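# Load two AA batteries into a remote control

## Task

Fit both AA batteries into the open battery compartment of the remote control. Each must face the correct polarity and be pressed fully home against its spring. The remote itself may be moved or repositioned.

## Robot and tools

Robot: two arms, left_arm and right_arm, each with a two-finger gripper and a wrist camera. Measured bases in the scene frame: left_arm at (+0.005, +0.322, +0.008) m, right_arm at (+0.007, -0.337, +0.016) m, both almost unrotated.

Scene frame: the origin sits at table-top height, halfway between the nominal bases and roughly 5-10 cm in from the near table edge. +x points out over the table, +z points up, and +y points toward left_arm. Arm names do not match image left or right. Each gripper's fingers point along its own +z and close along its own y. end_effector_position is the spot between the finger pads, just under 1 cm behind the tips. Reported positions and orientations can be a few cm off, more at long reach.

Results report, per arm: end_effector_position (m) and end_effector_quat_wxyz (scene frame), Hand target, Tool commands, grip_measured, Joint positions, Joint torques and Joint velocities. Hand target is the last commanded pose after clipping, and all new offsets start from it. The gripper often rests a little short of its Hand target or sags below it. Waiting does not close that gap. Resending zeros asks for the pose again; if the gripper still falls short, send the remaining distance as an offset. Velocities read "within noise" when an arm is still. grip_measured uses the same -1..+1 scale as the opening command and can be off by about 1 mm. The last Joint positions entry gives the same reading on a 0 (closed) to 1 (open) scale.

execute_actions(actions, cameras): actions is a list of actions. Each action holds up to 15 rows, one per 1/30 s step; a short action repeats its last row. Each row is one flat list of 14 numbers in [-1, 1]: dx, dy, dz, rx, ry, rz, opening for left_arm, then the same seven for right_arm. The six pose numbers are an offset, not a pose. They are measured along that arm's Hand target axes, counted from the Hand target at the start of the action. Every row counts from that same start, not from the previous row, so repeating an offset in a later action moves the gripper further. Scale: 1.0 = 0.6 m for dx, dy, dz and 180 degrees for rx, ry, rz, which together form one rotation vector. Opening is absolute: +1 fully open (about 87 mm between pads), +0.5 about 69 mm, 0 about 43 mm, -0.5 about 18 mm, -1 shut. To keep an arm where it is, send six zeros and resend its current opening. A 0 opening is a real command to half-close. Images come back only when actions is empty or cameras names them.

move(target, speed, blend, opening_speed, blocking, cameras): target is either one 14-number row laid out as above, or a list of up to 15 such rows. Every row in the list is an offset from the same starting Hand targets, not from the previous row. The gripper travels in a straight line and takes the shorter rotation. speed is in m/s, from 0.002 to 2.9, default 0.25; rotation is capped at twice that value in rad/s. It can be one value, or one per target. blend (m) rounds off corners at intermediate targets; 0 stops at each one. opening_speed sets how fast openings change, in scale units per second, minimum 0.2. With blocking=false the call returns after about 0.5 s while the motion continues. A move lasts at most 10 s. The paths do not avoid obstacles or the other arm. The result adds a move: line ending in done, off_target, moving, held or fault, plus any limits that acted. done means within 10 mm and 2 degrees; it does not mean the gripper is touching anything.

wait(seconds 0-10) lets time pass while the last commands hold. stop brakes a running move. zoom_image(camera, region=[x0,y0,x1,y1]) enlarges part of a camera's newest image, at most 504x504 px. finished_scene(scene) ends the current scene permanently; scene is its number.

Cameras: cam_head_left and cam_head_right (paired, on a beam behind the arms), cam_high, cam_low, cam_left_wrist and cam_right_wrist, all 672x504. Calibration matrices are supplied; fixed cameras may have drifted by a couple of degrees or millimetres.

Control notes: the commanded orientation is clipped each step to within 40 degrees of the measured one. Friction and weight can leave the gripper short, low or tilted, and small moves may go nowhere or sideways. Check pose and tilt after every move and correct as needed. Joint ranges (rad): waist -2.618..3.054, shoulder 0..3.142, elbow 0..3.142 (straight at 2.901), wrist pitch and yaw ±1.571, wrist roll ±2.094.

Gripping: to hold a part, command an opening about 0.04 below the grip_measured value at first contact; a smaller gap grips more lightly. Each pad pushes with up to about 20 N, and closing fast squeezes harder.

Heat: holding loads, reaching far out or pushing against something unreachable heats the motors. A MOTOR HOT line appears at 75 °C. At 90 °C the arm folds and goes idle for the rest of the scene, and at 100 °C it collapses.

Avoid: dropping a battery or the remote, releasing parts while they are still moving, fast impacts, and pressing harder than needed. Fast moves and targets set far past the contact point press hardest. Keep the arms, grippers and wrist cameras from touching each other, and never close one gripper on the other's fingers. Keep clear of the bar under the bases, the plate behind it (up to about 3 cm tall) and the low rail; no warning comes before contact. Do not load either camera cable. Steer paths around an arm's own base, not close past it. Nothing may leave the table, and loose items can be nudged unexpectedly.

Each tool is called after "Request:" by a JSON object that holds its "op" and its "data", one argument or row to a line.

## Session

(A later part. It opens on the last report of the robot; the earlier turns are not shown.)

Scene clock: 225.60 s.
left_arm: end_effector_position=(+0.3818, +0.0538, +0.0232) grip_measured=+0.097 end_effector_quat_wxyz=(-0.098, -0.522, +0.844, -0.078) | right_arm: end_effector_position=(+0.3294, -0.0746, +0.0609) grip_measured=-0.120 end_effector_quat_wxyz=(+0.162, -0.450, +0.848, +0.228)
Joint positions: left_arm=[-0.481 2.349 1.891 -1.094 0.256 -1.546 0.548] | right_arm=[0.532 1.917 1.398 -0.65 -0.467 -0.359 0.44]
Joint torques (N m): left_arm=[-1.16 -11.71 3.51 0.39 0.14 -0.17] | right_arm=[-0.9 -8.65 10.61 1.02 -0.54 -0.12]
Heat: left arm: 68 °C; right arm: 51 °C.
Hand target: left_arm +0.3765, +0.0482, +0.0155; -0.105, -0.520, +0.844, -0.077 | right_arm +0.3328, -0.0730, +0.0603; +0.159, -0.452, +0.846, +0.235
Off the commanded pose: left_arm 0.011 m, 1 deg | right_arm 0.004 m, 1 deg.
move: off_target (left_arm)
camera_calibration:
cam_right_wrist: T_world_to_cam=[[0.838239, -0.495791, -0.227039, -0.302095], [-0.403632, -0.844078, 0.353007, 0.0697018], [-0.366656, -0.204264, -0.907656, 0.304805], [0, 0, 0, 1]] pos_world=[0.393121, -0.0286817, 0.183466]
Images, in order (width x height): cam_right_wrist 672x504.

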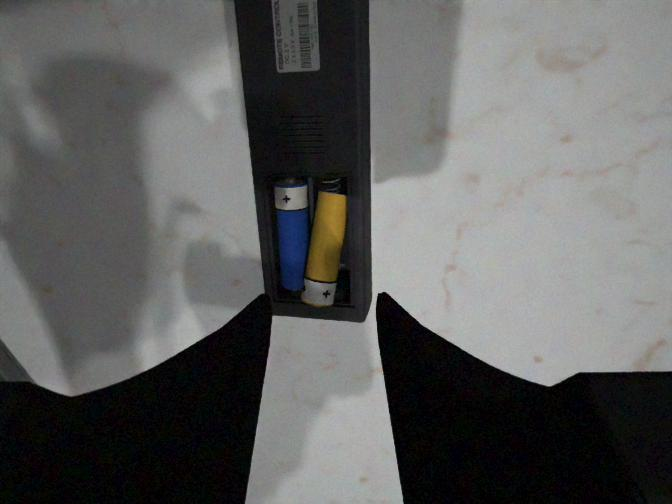

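Request:
{"op": "wait", "data": {
  "seconds": 0.1,
  "cameras": ["cam_right_wrist", "cam_left_wrist", "cam_high"]
}}

Scene clock: 228.27 s.
left_arm: end_effector_position=(+0.3818, +0.0538, +0.0232) grip_measured=+0.097 end_effector_quat_wxyz=(-0.098, -0.522, +0.844, -0.078) | right_arm: end_effector_position=(+0.3294, -0.0746, +0.0609) grip_measured=-0.120 end_effector_quat_wxyz=(+0.162, -0.450, +0.848, +0.228)
Joint positions: left_arm=[-0.481 2.349 1.891 -1.094 0.256 -1.546 0.548] | right_arm=[0.532 1.917 1.398 -0.65 -0.467 -0.359 0.44]
Joint torques (N m): left_arm=[-0.79 -11.74 3.47 0.42 0.14 -0.13] | right_arm=[-0.91 -8.65 10.61 1.02 -0.54 -0.13]
Heat: left arm: 69 °C; right arm: 51 °C.
Hand target: left_arm +0.3765, +0.0482, +0.0155; -0.105, -0.520, +0.844, -0.077 | right_arm +0.3328, -0.0730, +0.0603; +0.159, -0.452, +0.846, +0.235
Tool commands: left_gripper/opening=+0.0 right_gripper/opening=-0.12
Off the commanded pose: left_arm 0.011 m, 1 deg | right_arm 0.004 m, 1 deg.
wait: 0.10 s; at rest from the start
camera_calibration:
cam_left_wrist: T_world_to_cam=[[0.895929, -0.443917, 0.0158106, -0.31814], [-0.206327, -0.384368, 0.899828, 0.102116], [-0.393371, -0.809444, -0.435959, 0.349917], [0, 0, 0, 1]] pos_world=[0.443747, 0.181261, 0.0656923]
cam_right_wrist: T_world_to_cam=[[0.838239, -0.495791, -0.227039, -0.302095], [-0.403632, -0.844078, 0.353007, 0.0697018], [-0.366656, -0.204264, -0.907656, 0.304805], [0, 0, 0, 1]] pos_world=[0.393121, -0.0286817, 0.183466]
Images, in order (width x height): cam_high 672x504, cam_left_wrist 672x504, cam_right_wrist 672x504.

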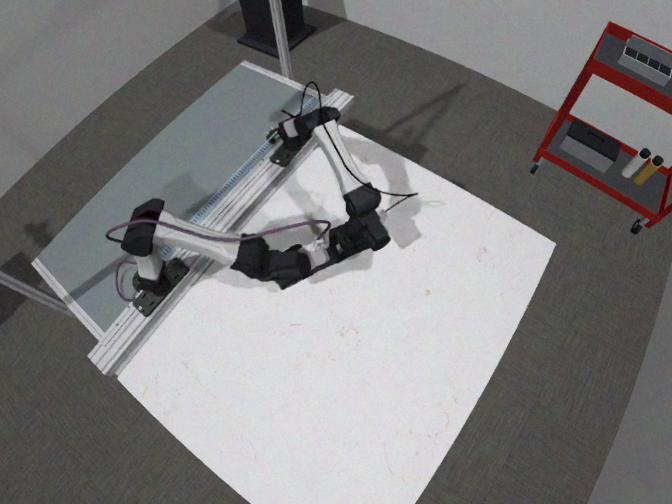

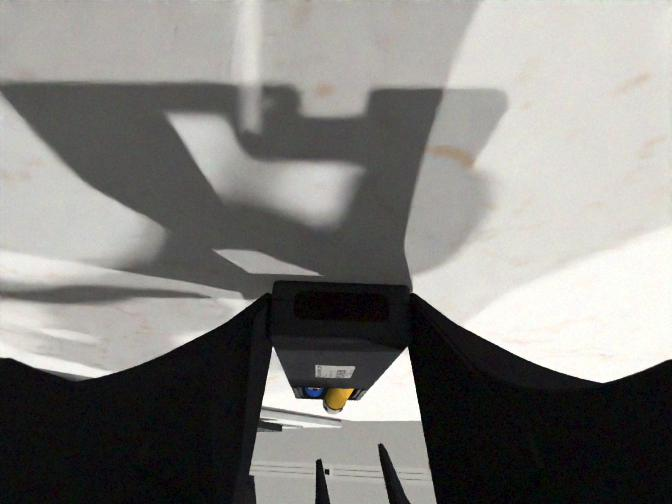

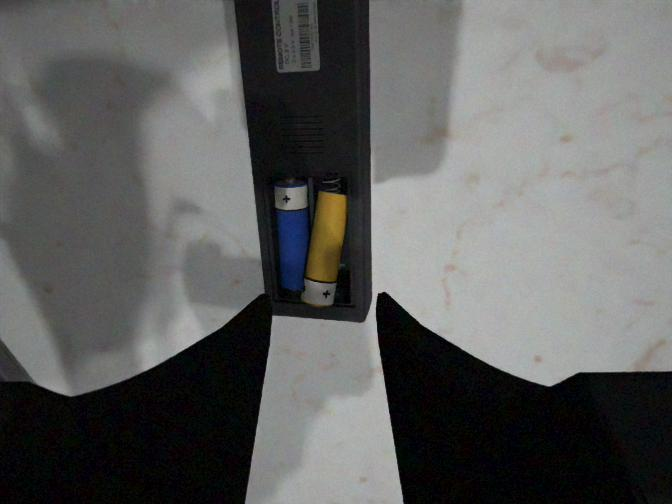

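Request:
{"op": "move", "data": {
  "target": [0,0,0,0,0,0,0.0,0.0208,-0.0104,0.0365,0,0,0,-0.12],
  "speed": 0.12,
  "cameras": ["cam_right_wrist"]
}}

Scene clock: 232.17 s.
left_arm: end_effector_position=(+0.3818, +0.0538, +0.0232) grip_measured=+0.097 end_effector_quat_wxyz=(-0.098, -0.522, +0.844, -0.078) | right_arm: end_effector_position=(+0.3326, -0.0734, +0.0418) grip_measured=-0.120 end_effector_quat_wxyz=(+0.162, -0.450, +0.848, +0.228)
Joint positions: left_arm=[-0.481 2.349 1.891 -1.094 0.256 -1.546 0.548] | right_arm=[0.532 1.954 1.369 -0.586 -0.467 -0.359 0.44]
Joint torques (N m): left_arm=[-0.98 -11.49 3.43 0.38 0.13 -0.14] | right_arm=[-0.64 -9.17 7.24 1.29 -0.53 -0.11]
Heat: left arm: 70 °C; right arm: 51 °C.
Hand target: left_arm +0.3765, +0.0482, +0.0155; -0.105, -0.520, +0.844, -0.077 | right_arm +0.3326, -0.0728, +0.0343; +0.159, -0.452, +0.846, +0.235
Off the commanded pose: left_arm 0.011 m, 1 deg | right_arm 0.008 m, 1 deg.
move: off_target (left_arm)
camera_calibration:
cam_right_wrist: T_world_to_cam=[[0.838153, -0.495859, -0.227206, -0.308459], [-0.403528, -0.843988, 0.353341, 0.0786546], [-0.366967, -0.20447, -0.907484, 0.288977], [0, 0, 0, 1]] pos_world=[0.39632, -0.0274819, 0.164366]
Images, in order (width x height): cam_right_wrist 672x504.

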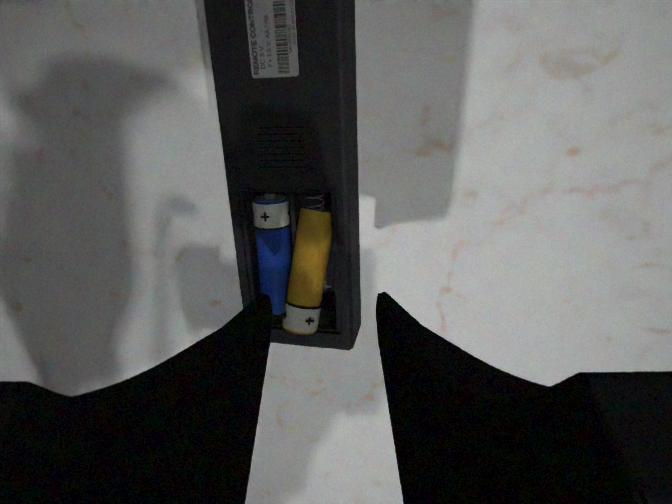

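Request:
{"op": "move", "data": {
  "target": [0,0,0,0,0,0,0.0,0.0228,0.0001,0.0081,0,0,0,-0.12],
  "speed": 0.12,
  "cameras": ["cam_right_wrist"]
}}

Scene clock: 235.67 s.
left_arm: end_effector_position=(+0.3818, +0.0538, +0.0232) grip_measured=+0.097 end_effector_quat_wxyz=(-0.098, -0.522, +0.844, -0.078) | right_arm: end_effector_position=(+0.3235, -0.0792, +0.0253) grip_measured=-0.120 end_effector_quat_wxyz=(+0.154, -0.450, +0.850, +0.227)
Joint positions: left_arm=[-0.481 2.349 1.891 -1.094 0.256 -1.546 0.548] | right_arm=[0.532 1.954 1.302 -0.536 -0.467 -0.363 0.44]
Joint torques (N m): left_arm=[-0.91 -11.7 3.37 0.34 0.09 -0.14] | right_arm=[-1.16 -10.37 6.94 1.27 -0.55 -0.12]
Heat: left arm: 70 °C; right arm: 51 °C.
Hand target: left_arm +0.3765, +0.0482, +0.0155; -0.105, -0.520, +0.844, -0.077 | right_arm +0.3253, -0.0796, +0.0236; +0.159, -0.453, +0.846, +0.235
Off the commanded pose: left_arm 0.011 m, 1 deg | right_arm 0.003 m, 1 deg.
move: off_target (left_arm)
camera_calibration:
cam_right_wrist: T_world_to_cam=[[0.836289, -0.495704, -0.234304, -0.30672], [-0.396465, -0.841901, 0.366086, 0.0734716], [-0.378731, -0.21326, -0.900601, 0.272411], [0, 0, 0, 1]] pos_world=[0.388806, -0.0320922, 0.146571]
Images, in order (width x height): cam_right_wrist 672x504.

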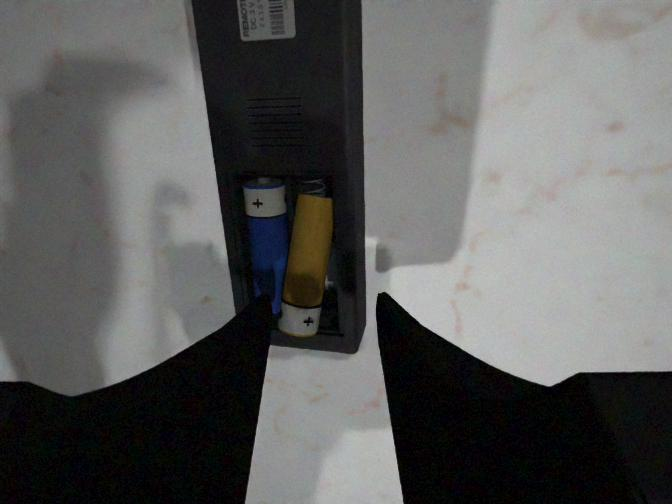

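Request:
{"op": "move", "data": {
  "target": [0,0,0,0,0,0,0.0,0.0080,-0.0040,0.01405,0,0,0,-0.12],
  "speed": 0.08,
  "cameras": ["cam_right_wrist"]
}}

Scene clock: 237.63 s.
left_arm: end_effector_position=(+0.3818, +0.0537, +0.0233) grip_measured=+0.097 end_effector_quat_wxyz=(-0.098, -0.522, +0.844, -0.078) | right_arm: end_effector_position=(+0.3256, -0.0780, +0.0221) grip_measured=-0.120 end_effector_quat_wxyz=(+0.163, -0.451, +0.847, +0.228)
Joint positions: left_arm=[-0.481 2.349 1.891 -1.094 0.256 -1.546 0.548] | right_arm=[0.532 1.954 1.284 -0.499 -0.469 -0.363 0.44]
Joint torques (N m): left_arm=[-1.14 -11.41 3.25 0.4 0.19 -0.13] | right_arm=[-1.03 -8.92 6.74 1.3 -0.53 -0.11]
Heat: left arm: 71 °C; right arm: 51 °C.
Hand target: left_arm +0.3765, +0.0482, +0.0155; -0.105, -0.520, +0.844, -0.077 | right_arm +0.3254, -0.0795, +0.0137; +0.159, -0.452, +0.846, +0.235
Off the commanded pose: left_arm 0.011 m, 1 deg | right_arm 0.009 m, 1 deg.
move: off_target (left_arm)
camera_calibration:
cam_right_wrist: T_world_to_cam=[[0.840209, -0.492685, -0.226516, -0.309766], [-0.401432, -0.845963, 0.350998, 0.0781359], [-0.364556, -0.203981, -0.908565, 0.266859], [0, 0, 0, 1]] pos_world=[0.38892, -0.032083, 0.144866]
Images, in order (width x height): cam_right_wrist 672x504.

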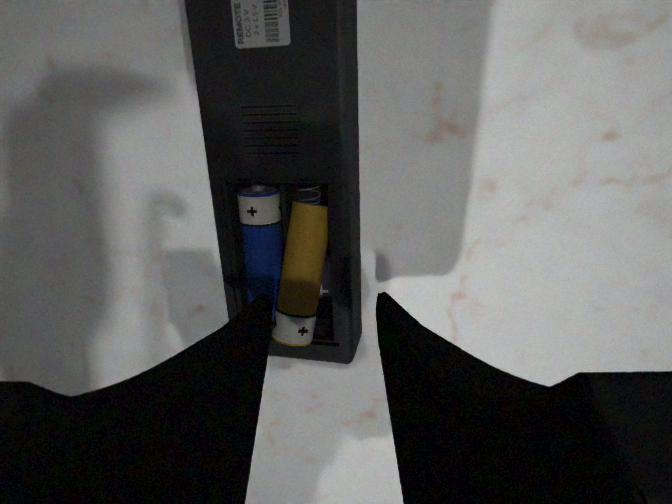

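Request:
{"op": "move", "data": {
  "target": [
    [0,0,0,0,0,0,0.0,0.0056,-0.0028,0.0098,0,0,0,-0.12],
    [0,0,0,0,0,0,0.0,0.0056,-0.0028,0.0098,0,0,0,-0.5]
  ],
  "speed": 0.08,
  "opening_speed": 0.5,
  "cameras": ["cam_right_wrist"]
}}

Scene clock: 240.63 s.
left_arm: end_effector_position=(+0.3818, +0.0537, +0.0233) grip_measured=+0.097 end_effector_quat_wxyz=(-0.098, -0.523, +0.843, -0.078) | right_arm: end_effector_position=(+0.3264, -0.0748, +0.0203) grip_measured=-0.429 end_effector_quat_wxyz=(+0.168, -0.454, +0.842, +0.238)
Joint positions: left_arm=[-0.481 2.349 1.891 -1.094 0.256 -1.546 0.548] | right_arm=[0.529 1.958 1.274 -0.471 -0.49 -0.366 0.285]
Joint torques (N m): left_arm=[-1.09 -11.63 3.37 0.44 0.11 -0.14] | right_arm=[-0.72 -8.29 6.34 1.3 -0.29 -0.08]
Heat: left arm: 71 °C; right arm: 50 °C.
Hand target: left_arm +0.3765, +0.0482, +0.0155; -0.105, -0.520, +0.844, -0.077 | right_arm +0.3252, -0.0795, +0.0066; +0.159, -0.453, +0.846, +0.235
Off the commanded pose: left_arm 0.011 m, 1 deg | right_arm 0.014 m, 1 deg.
move: off_target (left_arm, right_arm); target 2's new opening was sent with right_arm's hand 0.015 m and 1 deg from that target
camera_calibration:
cam_right_wrist: T_world_to_cam=[[0.84515, -0.48002, -0.235162, -0.309772], [-0.395239, -0.857384, 0.329665, 0.0793405], [-0.35987, -0.185671, -0.914341, 0.266077], [0, 0, 0, 1]] pos_world=[0.388916, -0.0312688, 0.144282]
Images, in order (width x height): cam_right_wrist 672x504.

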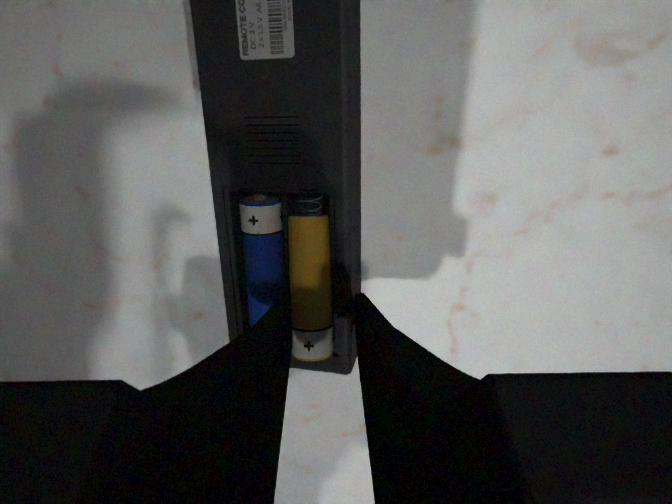

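Request:
{"op": "move", "data": {
  "target": [
    [0,0,0,0,0,0,0.0,-0.0096,0.0051,-0.0168,0,0,0,-0.2],
    [0,0,0,0,0,0,0.0,-0.0321,0.0169,-0.0561,0,0,0,-0.2],
    [0,0,0,0,0,0,0.0,-0.0379,0.0385,-0.0861,0.0779,0.1431,-0.0263,-0.2],
    [0,0,0,0,0,0,0.0,-0.0379,0.0385,-0.0861,0.0779,0.1431,-0.0263,-0.95]
  ],
  "speed": 0.15,
  "blend": [0,0.01,0,0],
  "cameras": ["cam_right_wrist"]
}}

Scene clock: 248.07 s.
left_arm: end_effector_position=(+0.3810, +0.0534, +0.0230) grip_measured=+0.097 end_effector_quat_wxyz=(-0.099, -0.522, +0.843, -0.078) | right_arm: end_effector_position=(+0.3133, -0.0792, +0.0694) grip_measured=-0.949 end_effector_quat_wxyz=(+0.038, -0.509, +0.859, +0.027)
Joint positions: left_arm=[-0.482 2.349 1.889 -1.094 0.259 -1.546 0.548] | right_arm=[0.717 2.115 1.797 -1.137 -0.062 -0.359 0.025]
Joint torques (N m): left_arm=[-1.09 -11.77 3.48 0.42 0.11 -0.13] | right_arm=[-0.23 -9.98 10.24 0.48 0.09 0.1]
Heat: left arm: 72 °C; right arm: 51 °C.
Hand target: left_arm +0.3764, +0.0482, +0.0155; -0.105, -0.520, +0.844, -0.077 | right_arm +0.3152, -0.0807, +0.0667; +0.030, -0.505, +0.863, +0.018
Off the commanded pose: left_arm 0.010 m, 1 deg | right_arm 0.004 m, 2 deg.
move: done
camera_calibration:
cam_right_wrist: T_world_to_cam=[[0.878542, -0.477615, 0.00692887, -0.316385], [-0.33882, -0.612882, 0.713847, 0.0292315], [-0.336697, -0.629492, -0.700268, 0.24832], [0, 0, 0, 1]] pos_world=[0.37147, 0.0231211, 0.155216]
Images, in order (width x height): cam_right_wrist 672x504.

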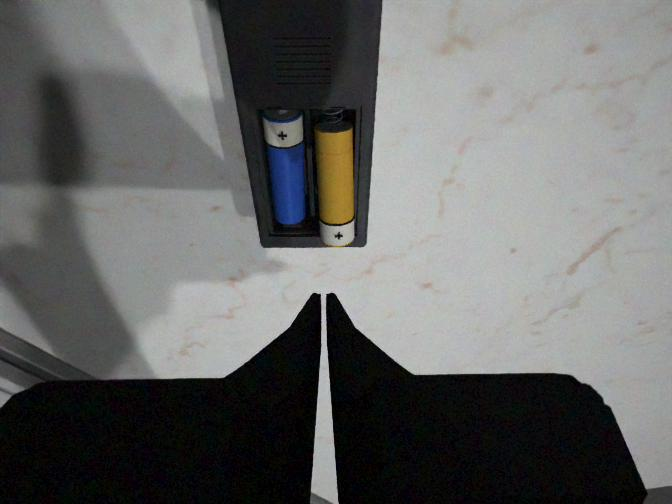

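Request:
{"op": "zoom_image", "data": {
  "camera": "cam_right_wrist",
  "region": [220, 80, 420, 270]
}}

Scaled by 2.520 from the camera's 672x504 image, which has a finer 960x720 frame.

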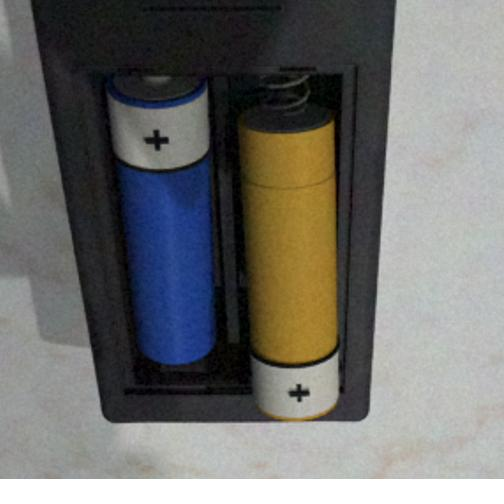

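Request:
{"op": "move", "data": {
  "target": [0,0,0,0,0,0,0.0,0.0373,-0.0073,0.0308,0,0,0,-0.95],
  "speed": 0.15,
  "cameras": ["cam_right_wrist"]
}}

Scene clock: 259.17 s.
left_arm: end_effector_position=(+0.3810, +0.0534, +0.0230) grip_measured=+0.097 end_effector_quat_wxyz=(-0.099, -0.522, +0.843, -0.078) | right_arm: end_effector_position=(+0.3031, -0.0994, +0.0364) grip_measured=-0.949 end_effector_quat_wxyz=(+0.010, -0.503, +0.864, +0.021)
Joint positions: left_arm=[-0.482 2.349 1.889 -1.094 0.259 -1.546 0.548] | right_arm=[0.697 2.115 1.657 -1.054 -0.061 -0.366 0.025]
Joint torques (N m): left_arm=[-1.01 -11.7 3.58 0.37 0.08 -0.17] | right_arm=[-0.84 -14.91 6.76 0.65 0.06 -0.09]
Heat: left arm: 74 °C; right arm: 52 °C.
Hand target: left_arm +0.3764, +0.0482, +0.0155; -0.105, -0.520, +0.844, -0.077 | right_arm +0.3088, -0.1012, +0.0468; +0.030, -0.505, +0.863, +0.018
Off the commanded pose: left_arm 0.010 m, 1 deg | right_arm 0.012 m, 2 deg.
move: off_target (right_arm)
camera_calibration:
cam_right_wrist: T_world_to_cam=[[0.871151, -0.490863, -0.012247, -0.315207], [-0.316498, -0.580418, 0.750296, 0.0321246], [-0.375401, -0.649745, -0.660989, 0.217269], [0, 0, 0, 1]] pos_world=[0.366323, 0.00509146, 0.115649]
Images, in order (width x height): cam_right_wrist 672x504.

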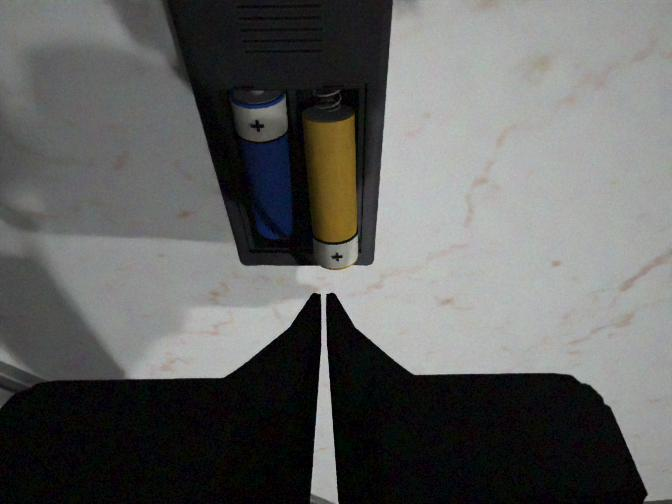

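Request:
{"op": "move", "data": {
  "target": [0,0,0,0,0,0,0.0,0.0026,-0.0095,0.0113,0,0,0,-0.95],
  "speed": 0.15,
  "cameras": ["cam_right_wrist"]
}}

Scene clock: 261.40 s.
left_arm: end_effector_position=(+0.3810, +0.0534, +0.0230) grip_measured=+0.097 end_effector_quat_wxyz=(-0.099, -0.522, +0.843, -0.078) | right_arm: end_effector_position=(+0.3084, -0.1019, +0.0338) grip_measured=-0.949 end_effector_quat_wxyz=(+0.016, -0.504, +0.864, +0.022)
Joint positions: left_arm=[-0.482 2.349 1.889 -1.094 0.259 -1.546 0.548] | right_arm=[0.685 2.115 1.648 -1.033 -0.061 -0.379 0.025]
Joint torques (N m): left_arm=[-0.91 -11.59 3.51 0.39 0.07 -0.12] | right_arm=[-0.98 -13.93 6.64 0.68 0.05 -0.09]
Heat: left arm: 74 °C; right arm: 53 °C.
Hand target: left_arm +0.3764, +0.0482, +0.0155; -0.105, -0.520, +0.844, -0.077 | right_arm +0.3132, -0.1048, +0.0399; +0.030, -0.505, +0.862, +0.018
Off the commanded pose: left_arm 0.010 m, 1 deg | right_arm 0.008 m, 2 deg.
move: done
camera_calibration:
cam_right_wrist: T_world_to_cam=[[0.872125, -0.489236, -0.00674835, -0.321354], [-0.323209, -0.586406, 0.742741, 0.035991], [-0.367333, -0.645582, -0.669545, 0.214087], [0, 0, 0, 1]] pos_world=[0.370535, 0.00209811, 0.11444]
Images, in order (width x height): cam_right_wrist 672x504.

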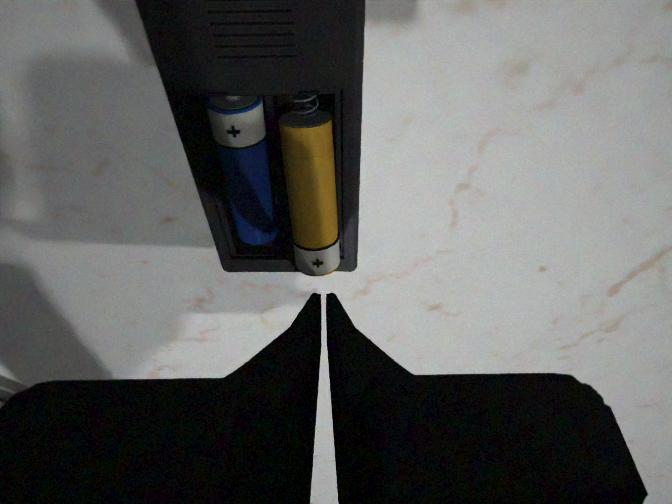

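Request:
{"op": "move", "data": {
  "target": [0,0,0,0,0,0,0.0,-0.0333,0.0180,0.0123,0,0,0,-0.95],
  "speed": 0.1,
  "cameras": ["cam_right_wrist"]
}}

Scene clock: 265.03 s.
left_arm: end_effector_position=(+0.3810, +0.0534, +0.0230) grip_measured=+0.097 end_effector_quat_wxyz=(-0.099, -0.522, +0.843, -0.078) | right_arm: end_effector_position=(+0.3085, -0.0825, +0.0373) grip_measured=-0.949 end_effector_quat_wxyz=(+0.029, -0.510, +0.859, +0.025)
Joint positions: left_arm=[-0.482 2.349 1.889 -1.094 0.259 -1.546 0.548] | right_arm=[0.721 2.132 1.693 -1.033 -0.061 -0.357 0.025]
Joint torques (N m): left_arm=[-1.05 -11.54 3.64 0.37 0.07 -0.16] | right_arm=[-0.35 -10.03 9.95 0.62 0.09 0.08]
Heat: left arm: 75 °C; right arm: 54 °C. Fold the left arm in close to its base, or ease its load, before you think long.
Hand target: left_arm +0.3764, +0.0482, +0.0155; -0.105, -0.520, +0.844, -0.077 | right_arm +0.3137, -0.0818, +0.0339; +0.030, -0.505, +0.862, +0.018
Off the commanded pose: left_arm 0.010 m, 1 deg | right_arm 0.006 m, 1 deg.
MOTOR HOT: joint 2 (shoulder) of the left arm reports 75 °C; the controller's stop level is 90 °C. To cool a motor, set the load down, stop pushing, or move to a pose that needs little force.
move: done
camera_calibration:
cam_right_wrist: T_world_to_cam=[[0.879111, -0.476615, 0.00140706, -0.313376], [-0.329169, -0.605009, 0.724991, 0.0457612], [-0.34469, -0.637811, -0.688757, 0.223389], [0, 0, 0, 1]] pos_world=[0.367555, 0.0208065, 0.121125]
Images, in order (width x height): cam_right_wrist 672x504.

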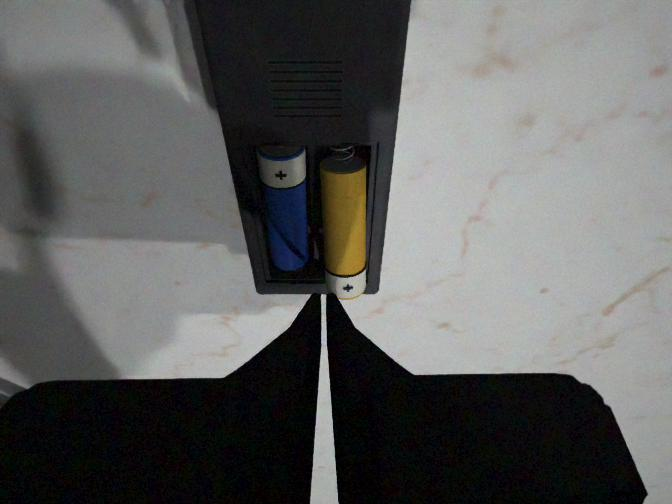

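Request:
{"op": "move", "data": {
  "target": [0,0,0,0,0,0,0.0,0.0140,-0.0128,-0.0277,0,0,0,-0.95],
  "speed": 0.12,
  "cameras": ["cam_right_wrist"]
}}

Scene clock: 268.47 s.
left_arm: end_effector_position=(+0.3810, +0.0534, +0.0230) grip_measured=+0.097 end_effector_quat_wxyz=(-0.099, -0.522, +0.843, -0.078) | right_arm: end_effector_position=(+0.3094, -0.0929, +0.0381) grip_measured=-0.949 end_effector_quat_wxyz=(+0.018, -0.503, +0.864, +0.022)
Joint positions: left_arm=[-0.482 2.349 1.889 -1.094 0.259 -1.546 0.548] | right_arm=[0.7 2.132 1.693 -1.057 -0.061 -0.363 0.025]
Joint torques (N m): left_arm=[-1.02 -11.73 3.6 0.37 0.11 -0.06] | right_arm=[-0.84 -13.38 10.17 0.39 0.06 -0.09]
Heat: left arm: 75 °C; right arm: 54 °C. Fold the left arm in close to its base, or ease its load, before you think long.
Hand target: left_arm +0.3764, +0.0482, +0.0155; -0.105, -0.520, +0.844, -0.077 | right_arm +0.3158, -0.0938, +0.0499; +0.030, -0.505, +0.863, +0.018
Off the commanded pose: left_arm 0.010 m, 1 deg | right_arm 0.013 m, 1 deg.
MOTOR HOT: still on. Joint 2 (shoulder) of the left arm reports 75 °C.
move: off_target (right_arm)
camera_calibration:
cam_right_wrist: T_world_to_cam=[[0.87144, -0.490469, -0.00569625, -0.317709], [-0.326163, -0.588105, 0.740102, 0.0392544], [-0.366347, -0.643096, -0.672471, 0.223207], [0, 0, 0, 1]] pos_world=[0.371439, 0.0108029, 0.119238]
Images, in order (width x height): cam_right_wrist 672x504.

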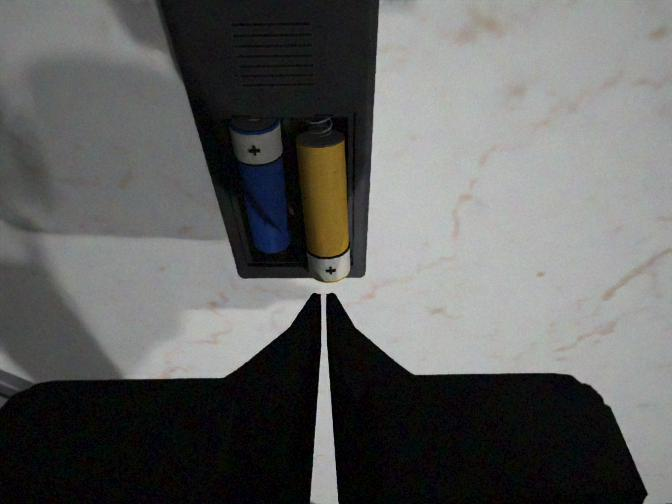

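Request:
{"op": "move", "data": {
  "target": [0,0,0,0,0,0,0.0,0.0040,-0.0031,0.0398,0,0,0,-0.95],
  "speed": 0.08,
  "cameras": ["cam_right_wrist"]
}}

Scene clock: 269.97 s.
left_arm: end_effector_position=(+0.3810, +0.0534, +0.0230) grip_measured=+0.097 end_effector_quat_wxyz=(-0.099, -0.522, +0.843, -0.078) | right_arm: end_effector_position=(+0.3107, -0.0931, +0.0314) grip_measured=-0.949 end_effector_quat_wxyz=(+0.023, -0.504, +0.863, +0.022)
Joint positions: left_arm=[-0.482 2.349 1.889 -1.094 0.259 -1.546 0.548] | right_arm=[0.698 2.132 1.667 -1.02 -0.06 -0.366 0.025]
Joint torques (N m): left_arm=[-1.07 -11.62 3.22 0.4 0.08 -0.11] | right_arm=[-1.03 -11.3 6.78 0.85 0.04 -0.1]
Heat: left arm: 75 °C; right arm: 55 °C. Fold the left arm in close to its base, or ease its load, before you think long.
Hand target: left_arm +0.3764, +0.0482, +0.0155; -0.105, -0.520, +0.844, -0.077 | right_arm +0.3170, -0.0954, +0.0259; +0.030, -0.505, +0.862, +0.017
Off the commanded pose: left_arm 0.010 m, 1 deg | right_arm 0.009 m, 1 deg.
MOTOR HOT: still on. Joint 2 (shoulder) of the left arm reports 75 °C.
move: done
camera_calibration:
cam_right_wrist: T_world_to_cam=[[0.872469, -0.488669, -0.00107605, -0.319354], [-0.331156, -0.592862, 0.734064, 0.0458709], [-0.359352, -0.640092, -0.679079, 0.217423], [0, 0, 0, 1]] pos_world=[0.371948, 0.0103074, 0.113631]
Images, in order (width x height): cam_right_wrist 672x504.

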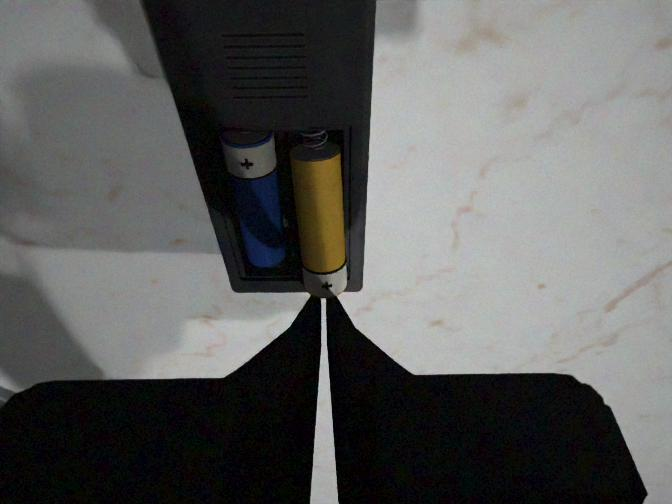

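Request:
{"op": "move", "data": {
  "target": [0,0,0,0,0,0,0.0,0.0009,0,0.0133,0,0,0,-0.95],
  "speed": 0.08,
  "cameras": ["cam_right_wrist"]
}}

Scene clock: 271.37 s.
left_arm: end_effector_position=(+0.3810, +0.0534, +0.0230) grip_measured=+0.097 end_effector_quat_wxyz=(-0.099, -0.522, +0.843, -0.078) | right_arm: end_effector_position=(+0.3093, -0.0956, +0.0273) grip_measured=-0.949 end_effector_quat_wxyz=(+0.021, -0.504, +0.863, +0.020)
Joint positions: left_arm=[-0.482 2.349 1.889 -1.094 0.259 -1.546 0.548] | right_arm=[0.698 2.132 1.649 -1.008 -0.055 -0.367 0.025]
Joint torques (N m): left_arm=[-1.14 -11.92 3.49 0.38 0.05 -0.16] | right_arm=[-0.98 -10.52 6.63 0.98 -0.01 -0.09]
Heat: left arm: 75 °C; right arm: 55 °C. Fold the left arm in close to its base, or ease its load, before you think long.
Hand target: left_arm +0.3764, +0.0482, +0.0155; -0.105, -0.520, +0.844, -0.077 | right_arm +0.3170, -0.0954, +0.0179; +0.030, -0.505, +0.862, +0.018
Off the commanded pose: left_arm 0.010 m, 1 deg | right_arm 0.012 m, 1 deg.
MOTOR HOT: still on. Joint 2 (shoulder) of the left arm reports 75 °C.
move: off_target (right_arm)
camera_calibration:
cam_right_wrist: T_world_to_cam=[[0.872508, -0.488599, 0.00129692, -0.319342], [-0.329955, -0.58725, 0.739099, 0.0469063], [-0.360361, -0.645297, -0.673596, 0.212123], [0, 0, 0, 1]] pos_world=[0.370546, 0.00839836, 0.108631]
Images, in order (width x height): cam_right_wrist 672x504.

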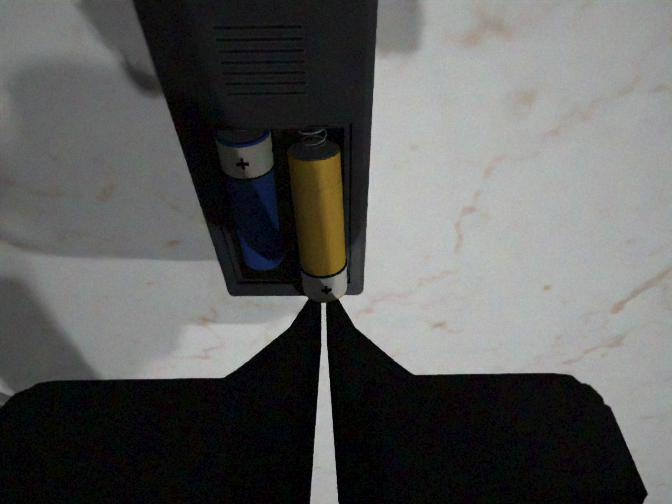

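Request:
{"op": "move", "data": {
  "target": [0,0,0,0,0,0,0.0,-0.0205,-0.0013,-0.0086,0,0,0,-0.95],
  "speed": 0.08,
  "cameras": ["cam_right_wrist"]
}}

Scene clock: 273.57 s.
left_arm: end_effector_position=(+0.3810, +0.0534, +0.0230) grip_measured=+0.097 end_effector_quat_wxyz=(-0.099, -0.522, +0.843, -0.078) | right_arm: end_effector_position=(+0.3104, -0.0949, +0.0286) grip_measured=-0.949 end_effector_quat_wxyz=(+0.009, -0.504, +0.864, +0.017)
Joint positions: left_arm=[-0.482 2.349 1.889 -1.094 0.259 -1.546 0.548] | right_arm=[0.698 2.158 1.694 -1.05 -0.054 -0.367 0.025]
Joint torques (N m): left_arm=[-0.95 -11.69 3.6 0.38 0.12 -0.14] | right_arm=[-0.17 -9.92 10.48 0.88 -0.01 -0.01]
Heat: left arm: 75 °C; right arm: 55 °C. Fold the left arm in close to its base, or ease its load, before you think long.
Hand target: left_arm +0.3764, +0.0482, +0.0155; -0.105, -0.520, +0.844, -0.077 | right_arm +0.3235, -0.0853, +0.0239; +0.030, -0.505, +0.862, +0.018
Off the commanded pose: left_arm 0.010 m, 1 deg | right_arm 0.017 m, 2 deg.
MOTOR HOT: still on. Joint 2 (shoulder) of the left arm reports 75 °C.
move: off_target (right_arm)
camera_calibration:
cam_right_wrist: T_world_to_cam=[[0.872159, -0.489187, -0.00588572, -0.319765], [-0.31773, -0.575539, 0.753527, 0.043659], [-0.372003, -0.655325, -0.657391, 0.216043], [0, 0, 0, 1]] pos_world=[0.373127, 0.0102811, 0.107245]
Images, in order (width x height): cam_right_wrist 672x504.

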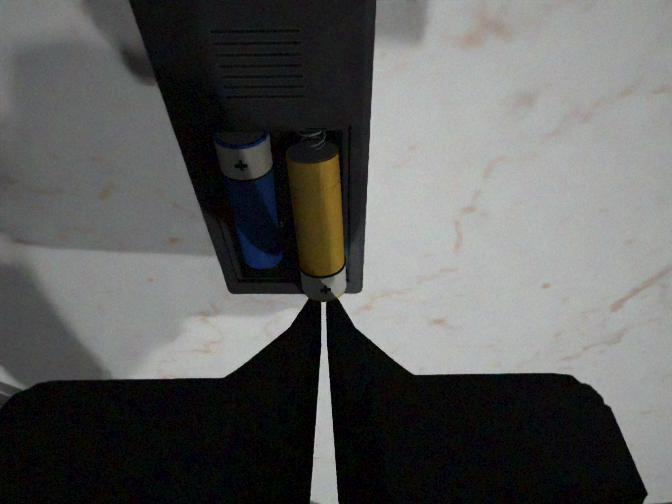

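Request:
{"op": "move", "data": {
  "target": [0,0,0,0,0,0,0.0,-0.0222,-0.0025,0.0013,0,0,0,-0.95],
  "speed": 0.1,
  "cameras": ["cam_right_wrist"]
}}

Scene clock: 274.77 s.
left_arm: end_effector_position=(+0.3810, +0.0534, +0.0230) grip_measured=+0.097 end_effector_quat_wxyz=(-0.099, -0.522, +0.843, -0.078) | right_arm: end_effector_position=(+0.3121, -0.0924, +0.0312) grip_measured=-0.949 end_effector_quat_wxyz=(-0.008, -0.504, +0.863, +0.013)
Joint positions: left_arm=[-0.482 2.349 1.889 -1.094 0.259 -1.546 0.548] | right_arm=[0.701 2.205 1.777 -1.123 -0.051 -0.367 0.025]
Joint torques (N m): left_arm=[-0.88 -11.51 3.48 0.42 0.03 -0.13] | right_arm=[0.27 -10.1 10.84 1.13 -0.04 0.07]
Heat: left arm: 76 °C; right arm: 55 °C. Fold the left arm in close to its base, or ease its load, before you think long.
Hand target: left_arm +0.3764, +0.0482, +0.0155; -0.105, -0.520, +0.844, -0.077 | right_arm +0.3314, -0.0745, +0.0241; +0.030, -0.505, +0.862, +0.017
Off the commanded pose: left_arm 0.010 m, 1 deg | right_arm 0.027 m, 4 deg.
MOTOR HOT: still on. Joint 2 (shoulder) of the left arm reports 76 °C.
move: off_target (right_arm)
camera_calibration:
cam_right_wrist: T_world_to_cam=[[0.872931, -0.487553, -0.0168191, -0.319727], [-0.296043, -0.556819, 0.776087, 0.0378282], [-0.387749, -0.672492, -0.630401, 0.22256], [0, 0, 0, 1]] pos_world=[0.376596, 0.0148499, 0.105567]
Images, in order (width x height): cam_right_wrist 672x504.

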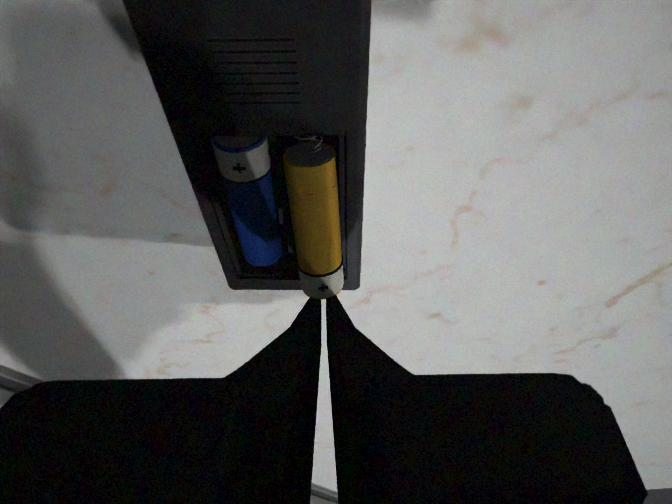

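Request:
{"op": "move", "data": {
  "target": [0,0,0,0,0,0,0.0,-0.0215,-0.0025,0.0143,0,0,0,-0.95],
  "speed": 0.12,
  "cameras": ["cam_right_wrist"]
}}

Scene clock: 278.27 s.
left_arm: end_effector_position=(+0.3811, +0.0534, +0.0230) grip_measured=+0.097 end_effector_quat_wxyz=(-0.099, -0.522, +0.843, -0.078) | right_arm: end_effector_position=(+0.3237, -0.0862, +0.0274) grip_measured=-0.950 end_effector_quat_wxyz=(-0.007, -0.506, +0.863, +0.000)
Joint positions: left_arm=[-0.482 2.349 1.889 -1.094 0.259 -1.546 0.548] | right_arm=[0.706 2.263 1.858 -1.146 -0.025 -0.365 0.025]
Joint torques (N m): left_arm=[-1.07 -11.66 3.45 0.4 0.06 -0.14] | right_arm=[0.57 -10.21 10.37 1.2 -0.31 0.12]
Heat: left arm: 76 °C; right arm: 55 °C. Fold the left arm in close to its base, or ease its load, before you think long.
Hand target: left_arm +0.3764, +0.0482, +0.0155; -0.105, -0.520, +0.844, -0.077 | right_arm +0.3392, -0.0635, +0.0164; +0.030, -0.505, +0.862, +0.018
Off the commanded pose: left_arm 0.010 m, 1 deg | right_arm 0.030 m, 5 deg.
MOTOR HOT: still on. Joint 2 (shoulder) of the left arm reports 76 °C.
move: off_target (right_arm)
camera_calibration:
cam_right_wrist: T_world_to_cam=[[0.874843, -0.484356, 0.00705563, -0.327929], [-0.306531, -0.54226, 0.7823, 0.0521722], [-0.375085, -0.686552, -0.622862, 0.223241], [0, 0, 0, 1]] pos_world=[0.386614, 0.0227231, 0.100548]
Images, in order (width x height): cam_right_wrist 672x504.

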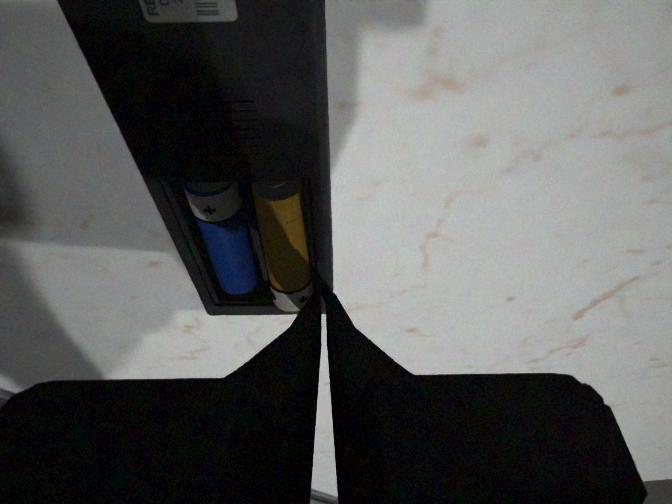

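Request:
{"op": "zoom_image", "data": {
  "camera": "cam_right_wrist",
  "region": [150, 160, 360, 330]
}}

Scaled by 2.400 from the camera's 672x504 image, which has a finer 960x720 frame.

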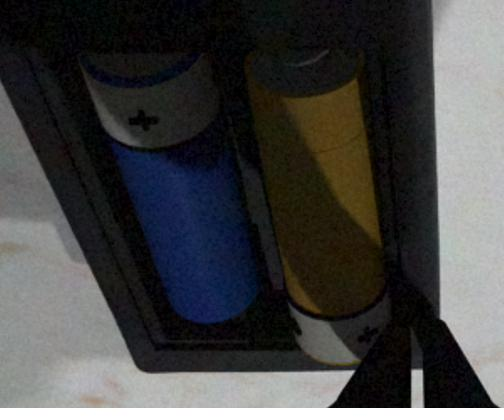

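Request:
{"op": "move", "data": {
  "target": [0,0,0,0,0,0,0.0,0.0407,0.0040,-0.0713,0,0,0,-0.95],
  "speed": 0.12,
  "cameras": ["cam_right_wrist"]
}}

Scene clock: 280.83 s.
left_arm: end_effector_position=(+0.3811, +0.0534, +0.0231) grip_measured=+0.097 end_effector_quat_wxyz=(-0.099, -0.522, +0.843, -0.078) | right_arm: end_effector_position=(+0.3205, -0.0901, +0.0421) grip_measured=-0.950 end_effector_quat_wxyz=(+0.006, -0.504, +0.864, +0.005)
Joint positions: left_arm=[-0.482 2.349 1.889 -1.094 0.259 -1.546 0.548] | right_arm=[0.701 2.202 1.818 -1.141 -0.031 -0.366 0.025]
Joint torques (N m): left_arm=[-1.07 -11.56 3.41 0.39 0.09 -0.13] | right_arm=[-0.76 -16.51 7.25 0.61 -0.25 -0.06]
Heat: left arm: 76 °C; right arm: 55 °C. Fold the left arm in close to its base, or ease its load, before you think long.
Hand target: left_arm +0.3765, +0.0483, +0.0154; -0.105, -0.520, +0.844, -0.077 | right_arm +0.3237, -0.0862, +0.0574; +0.030, -0.505, +0.862, +0.018
Off the commanded pose: left_arm 0.010 m, 1 deg | right_arm 0.016 m, 3 deg.
MOTOR HOT: still on. Joint 2 (shoulder) of the left arm reports 76 °C.
move: off_target (right_arm)
camera_calibration:
cam_right_wrist: T_world_to_cam=[[0.872397, -0.488663, 0.0114461, -0.326969], [-0.322121, -0.557145, 0.765394, 0.0420056], [-0.367643, -0.671414, -0.643461, 0.228363], [0, 0, 0, 1]] pos_world=[0.382734, 0.0169522, 0.118535]
Images, in order (width x height): cam_right_wrist 672x504.

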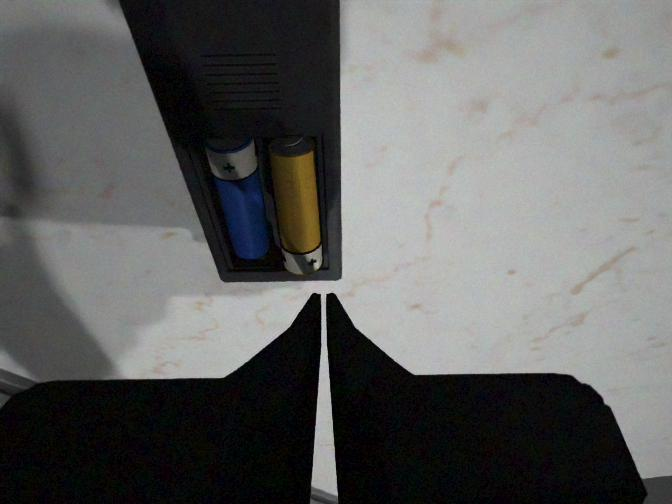

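Request:
{"op": "zoom_image", "data": {
  "camera": "cam_right_wrist",
  "region": [180, 120, 350, 300]
}}

Scaled by 2.800 from the camera's 672x504 image, which has a finer 960x720 frame.

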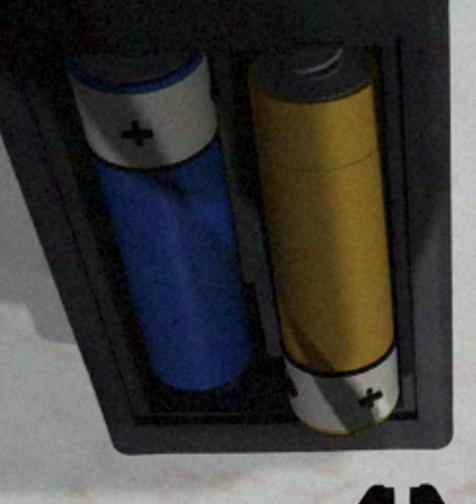

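Request:
{"op": "move", "data": {
  "target": [0,0,0,0,0,0,0.0,0.0083,0.0126,0.0061,0,0,0,-0.95],
  "speed": 0.12,
  "cameras": ["cam_right_wrist"]
}}

Scene clock: 284.53 s.
left_arm: end_effector_position=(+0.3811, +0.0534, +0.0231) grip_measured=+0.097 end_effector_quat_wxyz=(-0.099, -0.522, +0.843, -0.078) | right_arm: end_effector_position=(+0.3138, -0.0929, +0.0375) grip_measured=-0.950 end_effector_quat_wxyz=(+0.004, -0.506, +0.863, +0.006)
Joint positions: left_arm=[-0.482 2.349 1.889 -1.094 0.259 -1.546 0.548] | right_arm=[0.705 2.181 1.764 -1.113 -0.034 -0.366 0.025]
Joint torques (N m): left_arm=[-0.96 -11.56 3.29 0.38 0.12 -0.09] | right_arm=[0.03 -16.77 6.69 0.63 -0.23 0.07]
Heat: left arm: 76 °C; right arm: 55 °C. Fold the left arm in close to its base, or ease its load, before you think long.
Hand target: left_arm +0.3765, +0.0483, +0.0154; -0.105, -0.520, +0.844, -0.077 | right_arm +0.3149, -0.0866, +0.0533; +0.030, -0.505, +0.862, +0.018
Off the commanded pose: left_arm 0.010 m, 1 deg | right_arm 0.017 m, 3 deg.
MOTOR HOT: still on. Joint 2 (shoulder) of the left arm reports 76 °C.
move: off_target (right_arm)
camera_calibration:
cam_right_wrist: T_world_to_cam=[[0.87462, -0.484753, 0.00736858, -0.322492], [-0.315915, -0.558331, 0.767114, 0.0396775], [-0.367747, -0.673261, -0.641468, 0.2209], [0, 0, 0, 1]] pos_world=[0.375827, 0.0145475, 0.113639]
Images, in order (width x height): cam_right_wrist 672x504.

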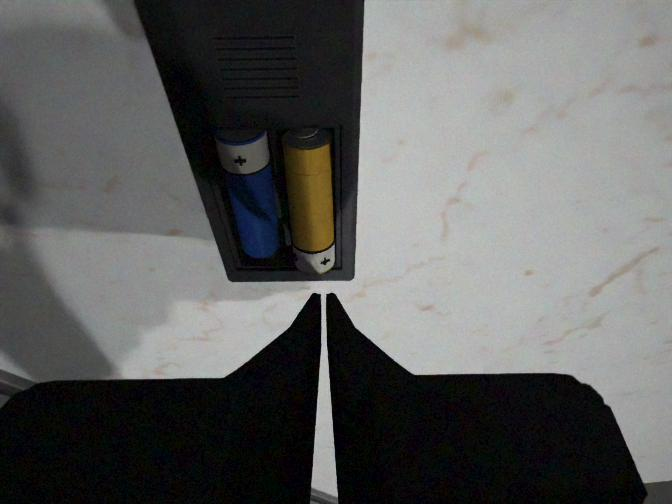

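Request:
{"op": "move", "data": {
  "target": [0,0,0,0,0,0,0.0,-0.0150,0.0032,0.0144,0,0,0,-0.95],
  "speed": 0.12,
  "cameras": ["cam_right_wrist"]
}}

Scene clock: 285.90 s.
left_arm: end_effector_position=(+0.3811, +0.0534, +0.0231) grip_measured=+0.097 end_effector_quat_wxyz=(-0.099, -0.522, +0.843, -0.078) | right_arm: end_effector_position=(+0.3113, -0.0883, +0.0372) grip_measured=-0.950 end_effector_quat_wxyz=(+0.006, -0.506, +0.862, +0.007)
Joint positions: left_arm=[-0.482 2.349 1.889 -1.094 0.259 -1.546 0.548] | right_arm=[0.717 2.181 1.764 -1.108 -0.034 -0.354 0.025]
Joint torques (N m): left_arm=[-1.11 -11.51 3.64 0.41 0.05 -0.12] | right_arm=[0.13 -13.41 9.89 0.68 -0.21 0.07]
Heat: left arm: 77 °C; right arm: 56 °C. Fold the left arm in close to its base, or ease its load, before you think long.
Hand target: left_arm +0.3765, +0.0483, +0.0154; -0.105, -0.520, +0.844, -0.077 | right_arm +0.3178, -0.0772, +0.0454; +0.030, -0.505, +0.862, +0.018
Off the commanded pose: left_arm 0.010 m, 1 deg | right_arm 0.015 m, 3 deg.
MOTOR HOT: still on. Joint 2 (shoulder) of the left arm reports 77 °C.
move: off_target (right_arm)
camera_calibration:
cam_right_wrist: T_world_to_cam=[[0.875016, -0.484022, 0.00839729, -0.318328], [-0.317642, -0.56097, 0.764471, 0.0419947], [-0.36531, -0.671592, -0.644603, 0.222412], [0, 0, 0, 1]] pos_world=[0.373131, 0.0188502, 0.113937]
Images, in order (width x height): cam_right_wrist 672x504.

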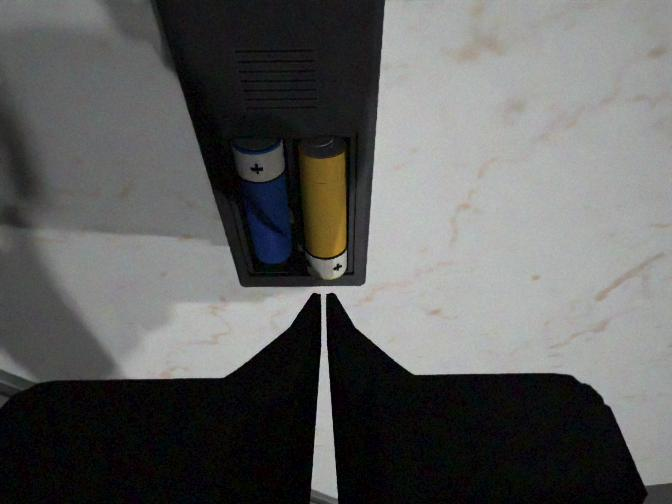

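Request:
{"op": "move", "data": {
  "target": [0,0,0,0,0,0,0.0,0.0018,0,0.0256,0,0,0,-0.95],
  "speed": 0.1,
  "cameras": ["cam_right_wrist"]
}}

Scene clock: 287.30 s.
left_arm: end_effector_position=(+0.3811, +0.0534, +0.0231) grip_measured=+0.097 end_effector_quat_wxyz=(-0.099, -0.522, +0.843, -0.078) | right_arm: end_effector_position=(+0.3189, -0.0819, +0.0337) grip_measured=-0.950 end_effector_quat_wxyz=(+0.026, -0.506, +0.862, +0.010)
Joint positions: left_arm=[-0.482 2.349 1.889 -1.094 0.259 -1.546 0.548] | right_arm=[0.717 2.181 1.755 -1.057 -0.034 -0.354 0.025]
Joint torques (N m): left_arm=[-0.92 -11.4 3.62 0.41 0.11 -0.16] | right_arm=[0.21 -12.16 6.93 0.79 -0.21 0.08]
Heat: left arm: 77 °C; right arm: 56 °C. Fold the left arm in close to its base, or ease its load, before you think long.
Hand target: left_arm +0.3765, +0.0483, +0.0154; -0.105, -0.520, +0.844, -0.077 | right_arm +0.3178, -0.0772, +0.0299; +0.030, -0.505, +0.862, +0.018
Off the commanded pose: left_arm 0.010 m, 1 deg | right_arm 0.006 m, 1 deg.
MOTOR HOT: still on. Joint 2 (shoulder) of the left arm reports 77 °C.
move: done
camera_calibration:
cam_right_wrist: T_world_to_cam=[[0.874578, -0.484343, 0.0229343, -0.322151], [-0.341327, -0.58136, 0.738591, 0.0574618], [-0.344398, -0.653783, -0.673764, 0.223022], [0, 0, 0, 1]] pos_world=[0.378168, 0.023182, 0.115211]
Images, in order (width x height): cam_right_wrist 672x504.

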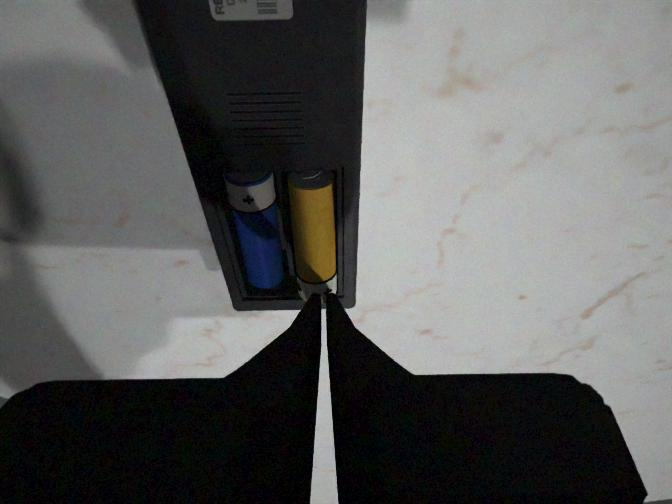

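Request:
{"op": "move", "data": {
  "target": [0,0,0,0,0,0,0.0,0.0019,0,0.0266,0,0,0,-0.95],
  "speed": 0.08,
  "cameras": ["cam_right_wrist"]
}}

Scene clock: 288.67 s.
left_arm: end_effector_position=(+0.3811, +0.0534, +0.0231) grip_measured=+0.097 end_effector_quat_wxyz=(-0.099, -0.522, +0.843, -0.078) | right_arm: end_effector_position=(+0.3193, -0.0815, +0.0288) grip_measured=-0.950 end_effector_quat_wxyz=(+0.029, -0.506, +0.862, +0.011)
Joint positions: left_arm=[-0.482 2.349 1.889 -1.094 0.259 -1.546 0.548] | right_arm=[0.717 2.181 1.736 -1.031 -0.034 -0.352 0.025]
Joint torques (N m): left_arm=[-0.91 -11.54 3.66 0.39 0.08 -0.12] | right_arm=[0.24 -10.8 4.96 1.06 -0.21 0.08]
Heat: left arm: 77 °C; right arm: 56 °C. Fold the left arm in close to its base, or ease its load, before you think long.
Hand target: left_arm +0.3765, +0.0483, +0.0154; -0.105, -0.520, +0.844, -0.077 | right_arm +0.3179, -0.0773, +0.0140; +0.030, -0.505, +0.862, +0.018
Off the commanded pose: left_arm 0.010 m, 1 deg | right_arm 0.016 m, 1 deg.
MOTOR HOT: still on. Joint 2 (shoulder) of the left arm reports 77 °C.
move: off_target (right_arm)
camera_calibration:
cam_right_wrist: T_world_to_cam=[[0.874017, -0.485245, 0.0251194, -0.322067], [-0.345434, -0.584172, 0.734451, 0.0626502], [-0.341715, -0.6506, -0.678196, 0.219599], [0, 0, 0, 1]] pos_world=[0.378174, 0.0231879, 0.111008]
Images, in order (width x height): cam_right_wrist 672x504.

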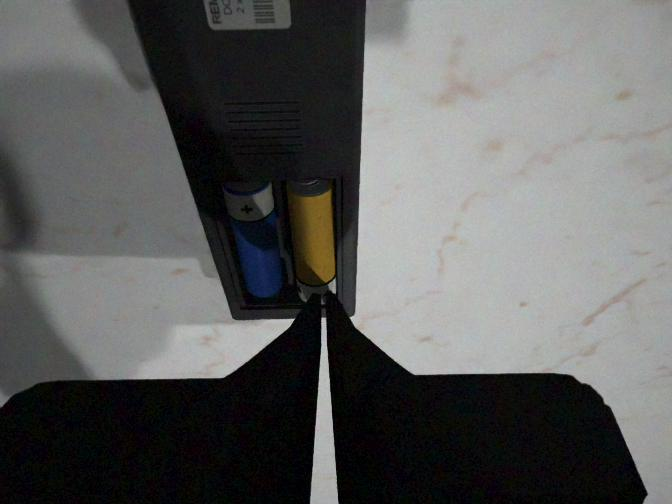

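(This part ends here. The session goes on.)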